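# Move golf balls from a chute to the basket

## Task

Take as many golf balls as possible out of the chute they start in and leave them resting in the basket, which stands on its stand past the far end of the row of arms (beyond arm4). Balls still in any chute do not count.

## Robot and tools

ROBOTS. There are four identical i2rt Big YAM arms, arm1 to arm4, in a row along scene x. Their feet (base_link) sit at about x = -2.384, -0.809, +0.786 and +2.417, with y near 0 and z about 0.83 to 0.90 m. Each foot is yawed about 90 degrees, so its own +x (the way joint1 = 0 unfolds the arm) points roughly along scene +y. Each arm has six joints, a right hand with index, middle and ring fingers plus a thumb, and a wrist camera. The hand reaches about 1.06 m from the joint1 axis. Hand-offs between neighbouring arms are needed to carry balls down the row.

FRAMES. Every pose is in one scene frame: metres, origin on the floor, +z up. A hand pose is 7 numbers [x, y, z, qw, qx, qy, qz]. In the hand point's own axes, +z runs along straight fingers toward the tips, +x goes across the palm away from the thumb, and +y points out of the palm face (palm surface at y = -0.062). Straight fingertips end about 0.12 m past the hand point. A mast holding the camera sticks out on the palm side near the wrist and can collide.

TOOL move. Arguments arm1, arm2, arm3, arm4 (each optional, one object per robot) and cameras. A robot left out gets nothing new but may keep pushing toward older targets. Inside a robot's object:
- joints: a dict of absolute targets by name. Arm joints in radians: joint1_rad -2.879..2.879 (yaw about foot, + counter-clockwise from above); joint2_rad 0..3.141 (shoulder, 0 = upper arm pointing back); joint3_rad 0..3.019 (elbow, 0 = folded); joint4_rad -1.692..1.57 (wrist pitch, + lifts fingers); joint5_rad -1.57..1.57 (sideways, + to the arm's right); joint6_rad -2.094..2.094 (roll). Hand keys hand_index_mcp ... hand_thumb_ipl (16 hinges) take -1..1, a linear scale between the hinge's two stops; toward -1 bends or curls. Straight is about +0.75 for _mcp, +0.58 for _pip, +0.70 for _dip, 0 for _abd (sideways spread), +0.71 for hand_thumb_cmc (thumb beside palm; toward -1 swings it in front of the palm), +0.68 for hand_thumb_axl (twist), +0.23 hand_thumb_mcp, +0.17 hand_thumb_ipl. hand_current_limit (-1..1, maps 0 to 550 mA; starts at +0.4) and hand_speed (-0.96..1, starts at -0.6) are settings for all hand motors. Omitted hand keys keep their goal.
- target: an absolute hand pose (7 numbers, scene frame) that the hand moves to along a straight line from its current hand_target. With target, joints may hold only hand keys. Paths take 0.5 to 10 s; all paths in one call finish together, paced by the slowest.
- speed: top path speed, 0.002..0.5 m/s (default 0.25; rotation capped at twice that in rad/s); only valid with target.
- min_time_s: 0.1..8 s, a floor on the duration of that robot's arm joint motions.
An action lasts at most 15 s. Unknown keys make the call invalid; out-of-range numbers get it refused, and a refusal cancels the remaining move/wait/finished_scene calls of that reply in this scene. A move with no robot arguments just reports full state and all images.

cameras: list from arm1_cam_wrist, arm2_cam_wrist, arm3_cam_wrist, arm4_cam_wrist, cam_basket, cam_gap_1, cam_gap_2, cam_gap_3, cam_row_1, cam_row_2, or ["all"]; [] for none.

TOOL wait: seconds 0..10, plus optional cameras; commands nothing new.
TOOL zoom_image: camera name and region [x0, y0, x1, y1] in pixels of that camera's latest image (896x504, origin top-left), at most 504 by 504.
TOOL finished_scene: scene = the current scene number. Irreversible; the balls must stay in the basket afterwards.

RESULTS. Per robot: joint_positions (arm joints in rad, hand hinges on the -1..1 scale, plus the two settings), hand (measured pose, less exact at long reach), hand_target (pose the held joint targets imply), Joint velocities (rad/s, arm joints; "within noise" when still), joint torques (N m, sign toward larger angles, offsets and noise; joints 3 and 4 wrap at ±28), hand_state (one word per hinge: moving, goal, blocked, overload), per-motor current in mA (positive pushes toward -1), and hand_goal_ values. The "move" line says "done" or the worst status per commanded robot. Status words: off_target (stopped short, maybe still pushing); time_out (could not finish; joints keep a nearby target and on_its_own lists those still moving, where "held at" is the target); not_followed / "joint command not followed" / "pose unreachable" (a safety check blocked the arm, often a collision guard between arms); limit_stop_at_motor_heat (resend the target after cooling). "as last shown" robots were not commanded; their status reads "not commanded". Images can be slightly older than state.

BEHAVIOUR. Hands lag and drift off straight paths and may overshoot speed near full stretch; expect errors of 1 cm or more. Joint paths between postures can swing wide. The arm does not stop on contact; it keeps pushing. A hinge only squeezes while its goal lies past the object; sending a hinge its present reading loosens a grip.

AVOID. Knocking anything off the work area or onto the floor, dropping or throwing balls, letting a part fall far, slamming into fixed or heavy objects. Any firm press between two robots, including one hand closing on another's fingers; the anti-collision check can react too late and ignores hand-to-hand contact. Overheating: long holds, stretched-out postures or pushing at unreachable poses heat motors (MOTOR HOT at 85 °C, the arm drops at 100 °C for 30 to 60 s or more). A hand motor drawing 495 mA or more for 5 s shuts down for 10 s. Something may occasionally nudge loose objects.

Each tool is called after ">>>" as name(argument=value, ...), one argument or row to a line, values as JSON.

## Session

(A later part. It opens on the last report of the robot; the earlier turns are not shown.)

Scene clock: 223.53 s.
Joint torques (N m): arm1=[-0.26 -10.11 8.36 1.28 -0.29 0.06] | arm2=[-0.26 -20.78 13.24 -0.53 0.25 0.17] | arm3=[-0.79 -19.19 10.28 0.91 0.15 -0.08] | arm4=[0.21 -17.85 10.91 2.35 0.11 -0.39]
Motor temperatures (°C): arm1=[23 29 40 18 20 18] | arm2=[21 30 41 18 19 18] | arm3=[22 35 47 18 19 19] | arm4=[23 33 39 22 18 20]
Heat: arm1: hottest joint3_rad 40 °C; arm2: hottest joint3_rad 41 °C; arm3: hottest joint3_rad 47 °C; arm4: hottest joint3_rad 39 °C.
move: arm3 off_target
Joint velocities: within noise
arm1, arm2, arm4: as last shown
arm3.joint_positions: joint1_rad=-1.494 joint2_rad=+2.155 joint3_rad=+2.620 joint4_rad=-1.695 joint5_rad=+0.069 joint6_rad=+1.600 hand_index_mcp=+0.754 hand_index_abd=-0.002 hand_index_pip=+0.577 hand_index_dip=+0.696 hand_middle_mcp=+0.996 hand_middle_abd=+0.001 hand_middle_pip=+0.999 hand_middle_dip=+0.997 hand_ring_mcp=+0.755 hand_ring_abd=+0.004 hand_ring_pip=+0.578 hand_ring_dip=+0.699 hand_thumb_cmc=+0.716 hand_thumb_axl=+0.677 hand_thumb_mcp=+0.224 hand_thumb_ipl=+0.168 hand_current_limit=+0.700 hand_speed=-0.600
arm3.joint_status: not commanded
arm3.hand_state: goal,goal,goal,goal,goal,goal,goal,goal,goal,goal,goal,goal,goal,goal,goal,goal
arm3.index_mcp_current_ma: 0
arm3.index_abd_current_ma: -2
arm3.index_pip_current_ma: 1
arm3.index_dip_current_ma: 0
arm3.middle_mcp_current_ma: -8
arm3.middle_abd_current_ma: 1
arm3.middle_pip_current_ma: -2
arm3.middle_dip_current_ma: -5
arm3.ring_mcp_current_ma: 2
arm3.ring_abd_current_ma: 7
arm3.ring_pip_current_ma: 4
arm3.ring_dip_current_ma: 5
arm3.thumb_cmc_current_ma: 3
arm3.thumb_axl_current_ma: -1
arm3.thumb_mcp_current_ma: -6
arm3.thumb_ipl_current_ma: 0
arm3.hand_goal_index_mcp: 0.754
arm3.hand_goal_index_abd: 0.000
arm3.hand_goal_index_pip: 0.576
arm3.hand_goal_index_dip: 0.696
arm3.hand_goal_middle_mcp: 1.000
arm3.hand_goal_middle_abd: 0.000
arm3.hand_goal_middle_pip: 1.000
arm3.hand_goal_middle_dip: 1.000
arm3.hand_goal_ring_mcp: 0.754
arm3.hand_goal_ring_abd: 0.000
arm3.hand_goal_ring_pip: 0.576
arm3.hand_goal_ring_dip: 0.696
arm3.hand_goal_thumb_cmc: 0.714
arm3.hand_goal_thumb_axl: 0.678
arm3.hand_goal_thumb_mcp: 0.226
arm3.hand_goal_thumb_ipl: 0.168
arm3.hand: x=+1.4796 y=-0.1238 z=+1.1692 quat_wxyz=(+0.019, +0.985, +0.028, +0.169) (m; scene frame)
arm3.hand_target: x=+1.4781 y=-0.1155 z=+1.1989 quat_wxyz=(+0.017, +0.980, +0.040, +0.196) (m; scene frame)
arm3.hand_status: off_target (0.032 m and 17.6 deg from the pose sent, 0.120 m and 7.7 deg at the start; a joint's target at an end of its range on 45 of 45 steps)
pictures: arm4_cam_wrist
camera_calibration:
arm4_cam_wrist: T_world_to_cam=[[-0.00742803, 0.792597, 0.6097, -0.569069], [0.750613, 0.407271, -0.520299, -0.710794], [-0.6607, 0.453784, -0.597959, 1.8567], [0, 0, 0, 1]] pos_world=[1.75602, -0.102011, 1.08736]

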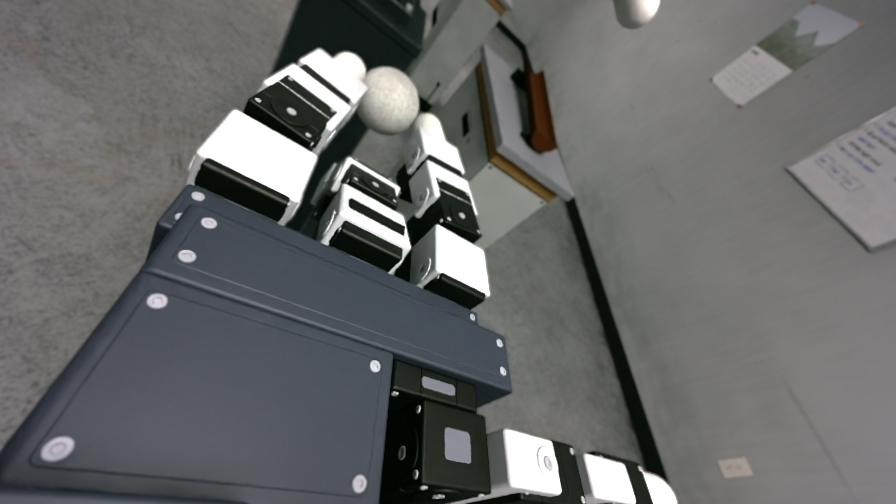

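>>> move(
  arm1={"joints": {"hand_index_abd": -0.32, "hand_middle_abd": 0.32, "hand_current_limit": 0.7}},
  arm3={"joints": {"joint1_rad": -1.5, "joint2_rad": 1.75, "joint3_rad": 1.9, "joint4_rad": -1.6, "joint5_rad": 0, "joint6_rad": 1.53, "hand_current_limit": 0.4}, "min_time_s": 3},
  arm4={"joints": {"joint1_rad": 0, "joint2_rad": 1.46, "joint3_rad": 1.5, "joint4_rad": -1.5, "joint5_rad": 0, "joint6_rad": 0}, "min_time_s": 7},
)

>>> move(
  arm1={"target": [-2.4015, 0.575, 1.025, -0.0662, 0.4435, 0.8921, 0.0526], "speed": 0.06},
  arm3={"joints": {"joint1_rad": 1.53, "joint2_rad": 0.6, "joint3_rad": 1.39, "joint4_rad": -1.35, "joint5_rad": 0, "joint6_rad": 0}, "min_time_s": 7},
  arm4={"joints": {"joint1_rad": -1.5, "joint2_rad": 1.75, "joint3_rad": 1.9, "joint4_rad": -1.6, "joint5_rad": 0, "joint6_rad": 1.53}, "min_time_s": 6},
  cameras=["arm1_cam_wrist", "cam_basket", "arm4_cam_wrist"],
)

Scene clock: 232.90 s.
Joint torques (N m): arm1=[-0.38 -10.05 8.34 1.32 -0.29 0.05] | arm2=[-0.32 -20.84 13.2 -0.49 0.25 0.17] | arm3=[-2.26 -15.5 7.68 1.13 -0.08 -0.07] | arm4=[0.62 -12.1 13.11 0.08 0.02 -0.28]
Motor temperatures (°C): arm1=[23 28 39 18 20 17] | arm2=[21 32 43 18 19 18] | arm3=[22 34 46 18 19 19] | arm4=[23 34 40 22 18 20]
Heat: arm1: hottest joint3_rad 39 °C; arm2: hottest joint3_rad 43 °C; arm3: hottest joint3_rad 46 °C; arm4: hottest joint3_rad 40 °C.
move: arm1 off_target; arm3 done; arm4 done
Joint velocities: within noise
arm1.joint_positions: joint1_rad=+0.127 joint2_rad=+1.485 joint3_rad=+1.108 joint4_rad=-1.004 joint5_rad=-0.019 joint6_rad=+1.131 hand_index_mcp=+0.755 hand_index_abd=+0.098 hand_index_pip=+0.576 hand_index_dip=+0.694 hand_middle_mcp=+0.738 hand_middle_abd=-0.044 hand_middle_pip=+0.568 hand_middle_dip=+0.694 hand_ring_mcp=+0.991 hand_ring_abd=+0.000 hand_ring_pip=+0.993 hand_ring_dip=+0.998 hand_thumb_cmc=+0.715 hand_thumb_axl=+0.677 hand_thumb_mcp=-0.481 hand_thumb_ipl=+0.168 hand_current_limit=+0.700 hand_speed=-0.600
arm1.joint_status: hand_index_abd off_target (ended at +0.098, target -0.320); hand_middle_abd off_target (ended at -0.044, target +0.320); the others done
arm1.hand_state: goal,blocked,goal,goal,goal,blocked,goal,goal,goal,goal,goal,goal,goal,goal,overload,goal
arm1.index_mcp_current_ma: 0
arm1.index_abd_current_ma: 468
arm1.index_pip_current_ma: 0
arm1.index_dip_current_ma: 0
arm1.middle_mcp_current_ma: -5
arm1.middle_abd_current_ma: -467
arm1.middle_pip_current_ma: -1
arm1.middle_dip_current_ma: 0
arm1.ring_mcp_current_ma: -2
arm1.ring_abd_current_ma: 0
arm1.ring_pip_current_ma: -1
arm1.ring_dip_current_ma: 0
arm1.thumb_cmc_current_ma: 0
arm1.thumb_axl_current_ma: 0
arm1.thumb_mcp_current_ma: 0
arm1.thumb_ipl_current_ma: 0
arm1.hand_goal_index_mcp: 0.754
arm1.hand_goal_index_abd: -0.320
arm1.hand_goal_index_pip: 0.576
arm1.hand_goal_index_dip: 0.696
arm1.hand_goal_middle_mcp: 0.754
arm1.hand_goal_middle_abd: 0.320
arm1.hand_goal_middle_pip: 0.576
arm1.hand_goal_middle_dip: 0.696
arm1.hand_goal_ring_mcp: 1.000
arm1.hand_goal_ring_abd: 0.000
arm1.hand_goal_ring_pip: 1.000
arm1.hand_goal_ring_dip: 1.000
arm1.hand_goal_thumb_cmc: 0.714
arm1.hand_goal_thumb_axl: 0.678
arm1.hand_goal_thumb_mcp: 0.226
arm1.hand_goal_thumb_ipl: 0.168
arm1.hand: x=-2.4028 y=+0.5582 z=+0.9666 quat_wxyz=(-0.074, +0.438, +0.893, +0.068) (m; scene frame)
arm1.hand_target: x=-2.4024 y=+0.5533 z=+0.9418 quat_wxyz=(-0.066, +0.444, +0.892, +0.052) (m; scene frame)
arm1.hand_status: not commanded
arm2: as last shown
arm3.joint_positions: joint1_rad=-1.494 joint2_rad=+1.771 joint3_rad=+1.894 joint4_rad=-1.612 joint5_rad=+0.002 joint6_rad=+1.543 hand_index_mcp=+0.754 hand_index_abd=-0.001 hand_index_pip=+0.577 hand_index_dip=+0.696 hand_middle_mcp=+0.996 hand_middle_abd=+0.001 hand_middle_pip=+0.999 hand_middle_dip=+0.997 hand_ring_mcp=+0.755 hand_ring_abd=+0.004 hand_ring_pip=+0.578 hand_ring_dip=+0.699 hand_thumb_cmc=+0.716 hand_thumb_axl=+0.677 hand_thumb_mcp=+0.224 hand_thumb_ipl=+0.168 hand_current_limit=+0.400 hand_speed=-0.600
arm3.joint_status: all done
arm3.hand_state: goal,goal,goal,goal,goal,goal,goal,goal,goal,goal,goal,goal,goal,goal,goal,goal
arm3.index_mcp_current_ma: 0
arm3.index_abd_current_ma: -2
arm3.index_pip_current_ma: 1
arm3.index_dip_current_ma: 0
arm3.middle_mcp_current_ma: -8
arm3.middle_abd_current_ma: 1
arm3.middle_pip_current_ma: -2
arm3.middle_dip_current_ma: -5
arm3.ring_mcp_current_ma: 2
arm3.ring_abd_current_ma: 6
arm3.ring_pip_current_ma: 4
arm3.ring_dip_current_ma: 5
arm3.thumb_cmc_current_ma: 3
arm3.thumb_axl_current_ma: -1
arm3.thumb_mcp_current_ma: -6
arm3.thumb_ipl_current_ma: 0
arm3.hand_goal_index_mcp: 0.754
arm3.hand_goal_index_abd: 0.000
arm3.hand_goal_index_pip: 0.576
arm3.hand_goal_index_dip: 0.696
arm3.hand_goal_middle_mcp: 1.000
arm3.hand_goal_middle_abd: 0.000
arm3.hand_goal_middle_pip: 1.000
arm3.hand_goal_middle_dip: 1.000
arm3.hand_goal_ring_mcp: 0.754
arm3.hand_goal_ring_abd: 0.000
arm3.hand_goal_ring_pip: 0.576
arm3.hand_goal_ring_dip: 0.696
arm3.hand_goal_thumb_cmc: 0.714
arm3.hand_goal_thumb_axl: 0.678
arm3.hand_goal_thumb_mcp: 0.226
arm3.hand_goal_thumb_ipl: 0.168
arm3.hand: x=+1.3361 y=-0.1273 z=+1.1124 quat_wxyz=(-0.005, +0.997, +0.063, +0.038) (m; scene frame)
arm3.hand_target: x=+1.3377 y=-0.1305 z=+1.1258 quat_wxyz=(-0.006, +0.996, +0.067, +0.058) (m; scene frame)
arm3.hand_status: not commanded
arm4.joint_positions: joint1_rad=+0.001 joint2_rad=+1.479 joint3_rad=+1.431 joint4_rad=-1.493 joint5_rad=+0.002 joint6_rad=+0.011 hand_index_mcp=+0.760 hand_index_abd=-0.193 hand_index_pip=+0.581 hand_index_dip=+0.696 hand_middle_mcp=+0.997 hand_middle_abd=+0.000 hand_middle_pip=+0.999 hand_middle_dip=+0.997 hand_ring_mcp=+0.752 hand_ring_abd=+0.157 hand_ring_pip=+0.576 hand_ring_dip=+0.696 hand_thumb_cmc=+0.717 hand_thumb_axl=+0.677 hand_thumb_mcp=+0.224 hand_thumb_ipl=+0.168 hand_current_limit=+0.700 hand_speed=-0.600
arm4.joint_status: all done
arm4.hand_state: goal,blocked,goal,goal,goal,goal,goal,goal,goal,blocked,goal,goal,goal,goal,goal,goal
arm4.index_mcp_current_ma: 6
arm4.index_abd_current_ma: 467
arm4.index_pip_current_ma: 4
arm4.index_dip_current_ma: 0
arm4.middle_mcp_current_ma: -2
arm4.middle_abd_current_ma: 0
arm4.middle_pip_current_ma: -1
arm4.middle_dip_current_ma: -2
arm4.ring_mcp_current_ma: -1
arm4.ring_abd_current_ma: -467
arm4.ring_pip_current_ma: 0
arm4.ring_dip_current_ma: 0
arm4.thumb_cmc_current_ma: 2
arm4.thumb_axl_current_ma: 0
arm4.thumb_mcp_current_ma: -2
arm4.thumb_ipl_current_ma: 0
arm4.hand_goal_index_mcp: 0.754
arm4.hand_goal_index_abd: -0.450
arm4.hand_goal_index_pip: 0.576
arm4.hand_goal_index_dip: 0.696
arm4.hand_goal_middle_mcp: 1.000
arm4.hand_goal_middle_abd: 0.000
arm4.hand_goal_middle_pip: 1.000
arm4.hand_goal_middle_dip: 1.000
arm4.hand_goal_ring_mcp: 0.754
arm4.hand_goal_ring_abd: 0.460
arm4.hand_goal_ring_pip: 0.576
arm4.hand_goal_ring_dip: 0.696
arm4.hand_goal_thumb_cmc: 0.714
arm4.hand_goal_thumb_axl: 0.678
arm4.hand_goal_thumb_mcp: 0.226
arm4.hand_goal_thumb_ipl: 0.168
arm4.hand: x=+2.4260 y=+0.5904 z=+1.1437 quat_wxyz=(+0.000, -0.010, +1.000, +0.013) (m; scene frame)
arm4.hand_target: x=+2.4252 y=+0.6031 z=+1.1862 quat_wxyz=(-0.001, -0.015, +0.998, +0.054) (m; scene frame)
arm4.hand_status: not commanded
pictures: none

Scene clock: 239.93 s.
Joint torques (N m): arm1=[-0.85 -12.45 16.77 -0.43 -0.1 -0.05] | arm2=[-0.26 -20.84 13.26 -0.46 0.24 0.16] | arm3=[-1.2 1.73 6.69 3.62 0.03 -0.11] | arm4=[1.38 -13.51 13.26 0.05 0.06 -0.05]
Motor temperatures (°C): arm1=[23 28 41 18 20 17] | arm2=[21 32 43 18 19 18] | arm3=[22 33 45 18 19 19] | arm4=[23 34 41 22 18 20]
Heat: arm1: hottest joint3_rad 41 °C; arm2: hottest joint3_rad 43 °C; arm3: hottest joint3_rad 45 °C; arm4: hottest joint3_rad 41 °C.
move: arm1 moving; arm3 done; arm4 done
Joint velocities: arm1=[within noise] | arm2=[within noise] | arm3=[0.034 -0.063 -0.007 0.002 -0.022 -0.125] | arm4=[within noise]
arm1.joint_positions: joint1_rad=+0.122 joint2_rad=+1.488 joint3_rad=+1.227 joint4_rad=-1.193 joint5_rad=-0.025 joint6_rad=+1.131 hand_index_mcp=+0.763 hand_index_abd=+0.098 hand_index_pip=+0.582 hand_index_dip=+0.698 hand_middle_mcp=+0.737 hand_middle_abd=-0.044 hand_middle_pip=+0.567 hand_middle_dip=+0.693 hand_ring_mcp=+0.991 hand_ring_abd=+0.000 hand_ring_pip=+0.993 hand_ring_dip=+0.998 hand_thumb_cmc=+0.715 hand_thumb_axl=+0.677 hand_thumb_mcp=-0.481 hand_thumb_ipl=+0.168 hand_current_limit=+0.700 hand_speed=-0.600
arm1.joint_status: not commanded
arm1.hand_state: goal,blocked,goal,goal,goal,blocked,goal,goal,goal,goal,goal,goal,goal,goal,overload,goal
arm1.index_mcp_current_ma: 2
arm1.index_abd_current_ma: 468
arm1.index_pip_current_ma: 1
arm1.index_dip_current_ma: 0
arm1.middle_mcp_current_ma: -6
arm1.middle_abd_current_ma: -467
arm1.middle_pip_current_ma: -2
arm1.middle_dip_current_ma: 0
arm1.ring_mcp_current_ma: -2
arm1.ring_abd_current_ma: 0
arm1.ring_pip_current_ma: -1
arm1.ring_dip_current_ma: 0
arm1.thumb_cmc_current_ma: 0
arm1.thumb_axl_current_ma: 0
arm1.thumb_mcp_current_ma: 0
arm1.thumb_ipl_current_ma: 0
arm1.hand_goal_index_mcp: 0.754
arm1.hand_goal_index_abd: -0.320
arm1.hand_goal_index_pip: 0.576
arm1.hand_goal_index_dip: 0.696
arm1.hand_goal_middle_mcp: 0.754
arm1.hand_goal_middle_abd: 0.320
arm1.hand_goal_middle_pip: 0.576
arm1.hand_goal_middle_dip: 0.696
arm1.hand_goal_ring_mcp: 1.000
arm1.hand_goal_ring_abd: 0.000
arm1.hand_goal_ring_pip: 1.000
arm1.hand_goal_ring_dip: 1.000
arm1.hand_goal_thumb_cmc: 0.714
arm1.hand_goal_thumb_axl: 0.678
arm1.hand_goal_thumb_mcp: 0.226
arm1.hand_goal_thumb_ipl: 0.168
arm1.hand: x=-2.4008 y=+0.5552 z=+1.0043 quat_wxyz=(-0.054, +0.442, +0.895, +0.038) (m; scene frame)
arm1.hand_target: x=-2.4013 y=+0.5737 z=+1.0250 quat_wxyz=(-0.066, +0.443, +0.892, +0.053) (m; scene frame)
arm1.hand_status: moving (0.029 m and 2.2 deg from the pose sent, 0.061 m and 2.1 deg at the start)
arm2: as last shown
arm3.joint_positions: joint1_rad=+1.519 joint2_rad=+0.601 joint3_rad=+1.387 joint4_rad=-1.374 joint5_rad=+0.000 joint6_rad=+0.025 hand_index_mcp=+0.759 hand_index_abd=-0.001 hand_index_pip=+0.577 hand_index_dip=+0.696 hand_middle_mcp=+1.000 hand_middle_abd=+0.001 hand_middle_pip=+0.999 hand_middle_dip=+0.997 hand_ring_mcp=+0.759 hand_ring_abd=+0.003 hand_ring_pip=+0.578 hand_ring_dip=+0.699 hand_thumb_cmc=+0.719 hand_thumb_axl=+0.677 hand_thumb_mcp=+0.224 hand_thumb_ipl=+0.168 hand_current_limit=+0.400 hand_speed=-0.600
arm3.joint_status: all done
arm3.hand_state: goal,goal,goal,goal,goal,goal,goal,goal,goal,goal,goal,goal,goal,goal,goal,goal
arm3.index_mcp_current_ma: 10
arm3.index_abd_current_ma: -2
arm3.index_pip_current_ma: 1
arm3.index_dip_current_ma: 0
arm3.middle_mcp_current_ma: 0
arm3.middle_abd_current_ma: 1
arm3.middle_pip_current_ma: -2
arm3.middle_dip_current_ma: -5
arm3.ring_mcp_current_ma: 11
arm3.ring_abd_current_ma: 5
arm3.ring_pip_current_ma: 3
arm3.ring_dip_current_ma: 5
arm3.thumb_cmc_current_ma: 12
arm3.thumb_axl_current_ma: -1
arm3.thumb_mcp_current_ma: -6
arm3.thumb_ipl_current_ma: 0
arm3.hand_goal_index_mcp: 0.754
arm3.hand_goal_index_abd: 0.000
arm3.hand_goal_index_pip: 0.576
arm3.hand_goal_index_dip: 0.696
arm3.hand_goal_middle_mcp: 1.000
arm3.hand_goal_middle_abd: 0.000
arm3.hand_goal_middle_pip: 1.000
arm3.hand_goal_middle_dip: 1.000
arm3.hand_goal_ring_mcp: 0.754
arm3.hand_goal_ring_abd: 0.000
arm3.hand_goal_ring_pip: 0.576
arm3.hand_goal_ring_dip: 0.696
arm3.hand_goal_thumb_cmc: 0.714
arm3.hand_goal_thumb_axl: 0.678
arm3.hand_goal_thumb_mcp: 0.226
arm3.hand_goal_thumb_ipl: 0.168
arm3.hand: x=+0.5191 y=-0.0653 z=+1.4343 quat_wxyz=(-0.332, -0.607, +0.638, +0.338) (m; scene frame)
arm3.hand_target: x=+0.5181 y=-0.0704 z=+1.4428 quat_wxyz=(-0.338, -0.614, +0.622, +0.350) (m; scene frame)
arm3.hand_status: not commanded
arm4.joint_positions: joint1_rad=-1.503 joint2_rad=+1.739 joint3_rad=+1.828 joint4_rad=-1.593 joint5_rad=+0.000 joint6_rad=+1.516 hand_index_mcp=+0.757 hand_index_abd=-0.193 hand_index_pip=+0.581 hand_index_dip=+0.696 hand_middle_mcp=+0.997 hand_middle_abd=+0.000 hand_middle_pip=+0.999 hand_middle_dip=+0.997 hand_ring_mcp=+0.751 hand_ring_abd=+0.157 hand_ring_pip=+0.576 hand_ring_dip=+0.696 hand_thumb_cmc=+0.716 hand_thumb_axl=+0.677 hand_thumb_mcp=+0.224 hand_thumb_ipl=+0.168 hand_current_limit=+0.700 hand_speed=-0.600
arm4.joint_status: all done
arm4.hand_state: goal,blocked,goal,goal,goal,goal,goal,goal,goal,blocked,goal,goal,goal,goal,goal,goal
arm4.index_mcp_current_ma: 2
arm4.index_abd_current_ma: 468
arm4.index_pip_current_ma: 4
arm4.index_dip_current_ma: 0
arm4.middle_mcp_current_ma: -2
arm4.middle_abd_current_ma: 0
arm4.middle_pip_current_ma: -1
arm4.middle_dip_current_ma: -2
arm4.ring_mcp_current_ma: -2
arm4.ring_abd_current_ma: -467
arm4.ring_pip_current_ma: 0
arm4.ring_dip_current_ma: 0
arm4.thumb_cmc_current_ma: 1
arm4.thumb_axl_current_ma: 0
arm4.thumb_mcp_current_ma: -2
arm4.thumb_ipl_current_ma: 0
arm4.hand_goal_index_mcp: 0.754
arm4.hand_goal_index_abd: -0.450
arm4.hand_goal_index_pip: 0.576
arm4.hand_goal_index_dip: 0.696
arm4.hand_goal_middle_mcp: 1.000
arm4.hand_goal_middle_abd: 0.000
arm4.hand_goal_middle_pip: 1.000
arm4.hand_goal_middle_dip: 1.000
arm4.hand_goal_ring_mcp: 0.754
arm4.hand_goal_ring_abd: 0.460
arm4.hand_goal_ring_pip: 0.576
arm4.hand_goal_ring_dip: 0.696
arm4.hand_goal_thumb_cmc: 0.714
arm4.hand_goal_thumb_axl: 0.678
arm4.hand_goal_thumb_mcp: 0.226
arm4.hand_goal_thumb_ipl: 0.168
arm4.hand: x=+2.9551 y=+0.0272 z=+1.1723 quat_wxyz=(+0.001, +0.997, +0.076, +0.033) (m; scene frame)
arm4.hand_target: x=+2.9684 y=+0.0303 z=+1.1942 quat_wxyz=(+0.000, +0.996, +0.070, +0.060) (m; scene frame)
arm4.hand_status: not commanded
pictures: arm1_cam_wrist, arm4_cam_wrist, cam_basket
camera_calibration:
arm1_cam_wrist: T_world_to_cam=[[0.95945, -0.250214, -0.129799, 2.61135], [-0.109024, -0.754052, 0.647704, -0.537546], [-0.25994, -0.607288, -0.750754, 0.59066], [0, 0, 0, 1]] pos_world=[-2.41053, 0.606761, 1.13056]
arm4_cam_wrist: T_world_to_cam=[[-0.687927, -0.725503, -0.0200338, 2.10743], [-0.528728, 0.482052, 0.698621, 0.679541], [-0.497195, 0.491193, -0.715211, 2.42101], [0, 0, 0, 1]] pos_world=[3.01276, 0.0121913, 1.29901]

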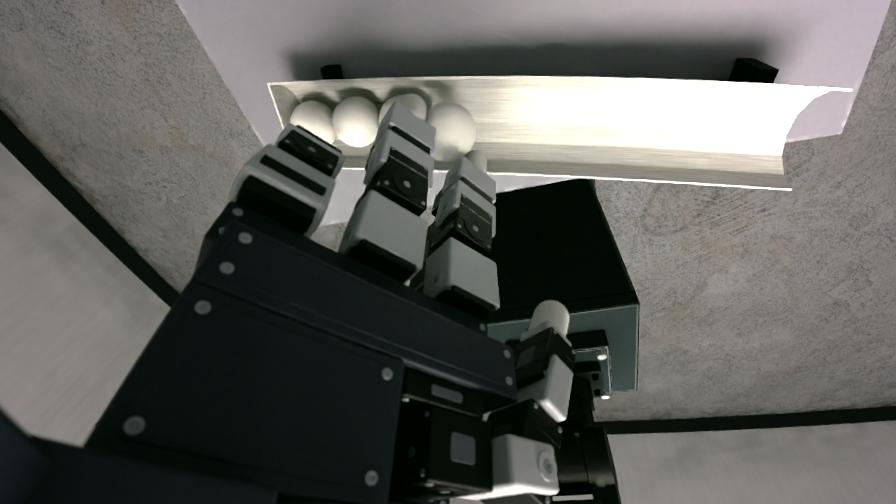

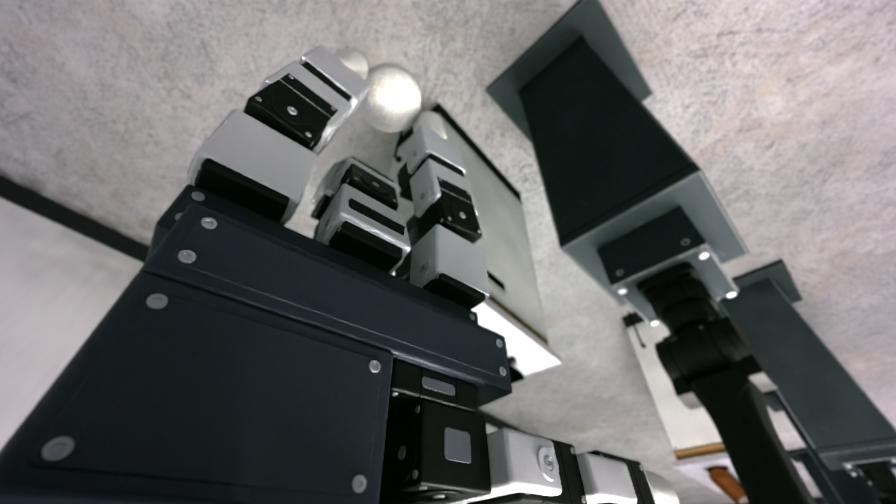

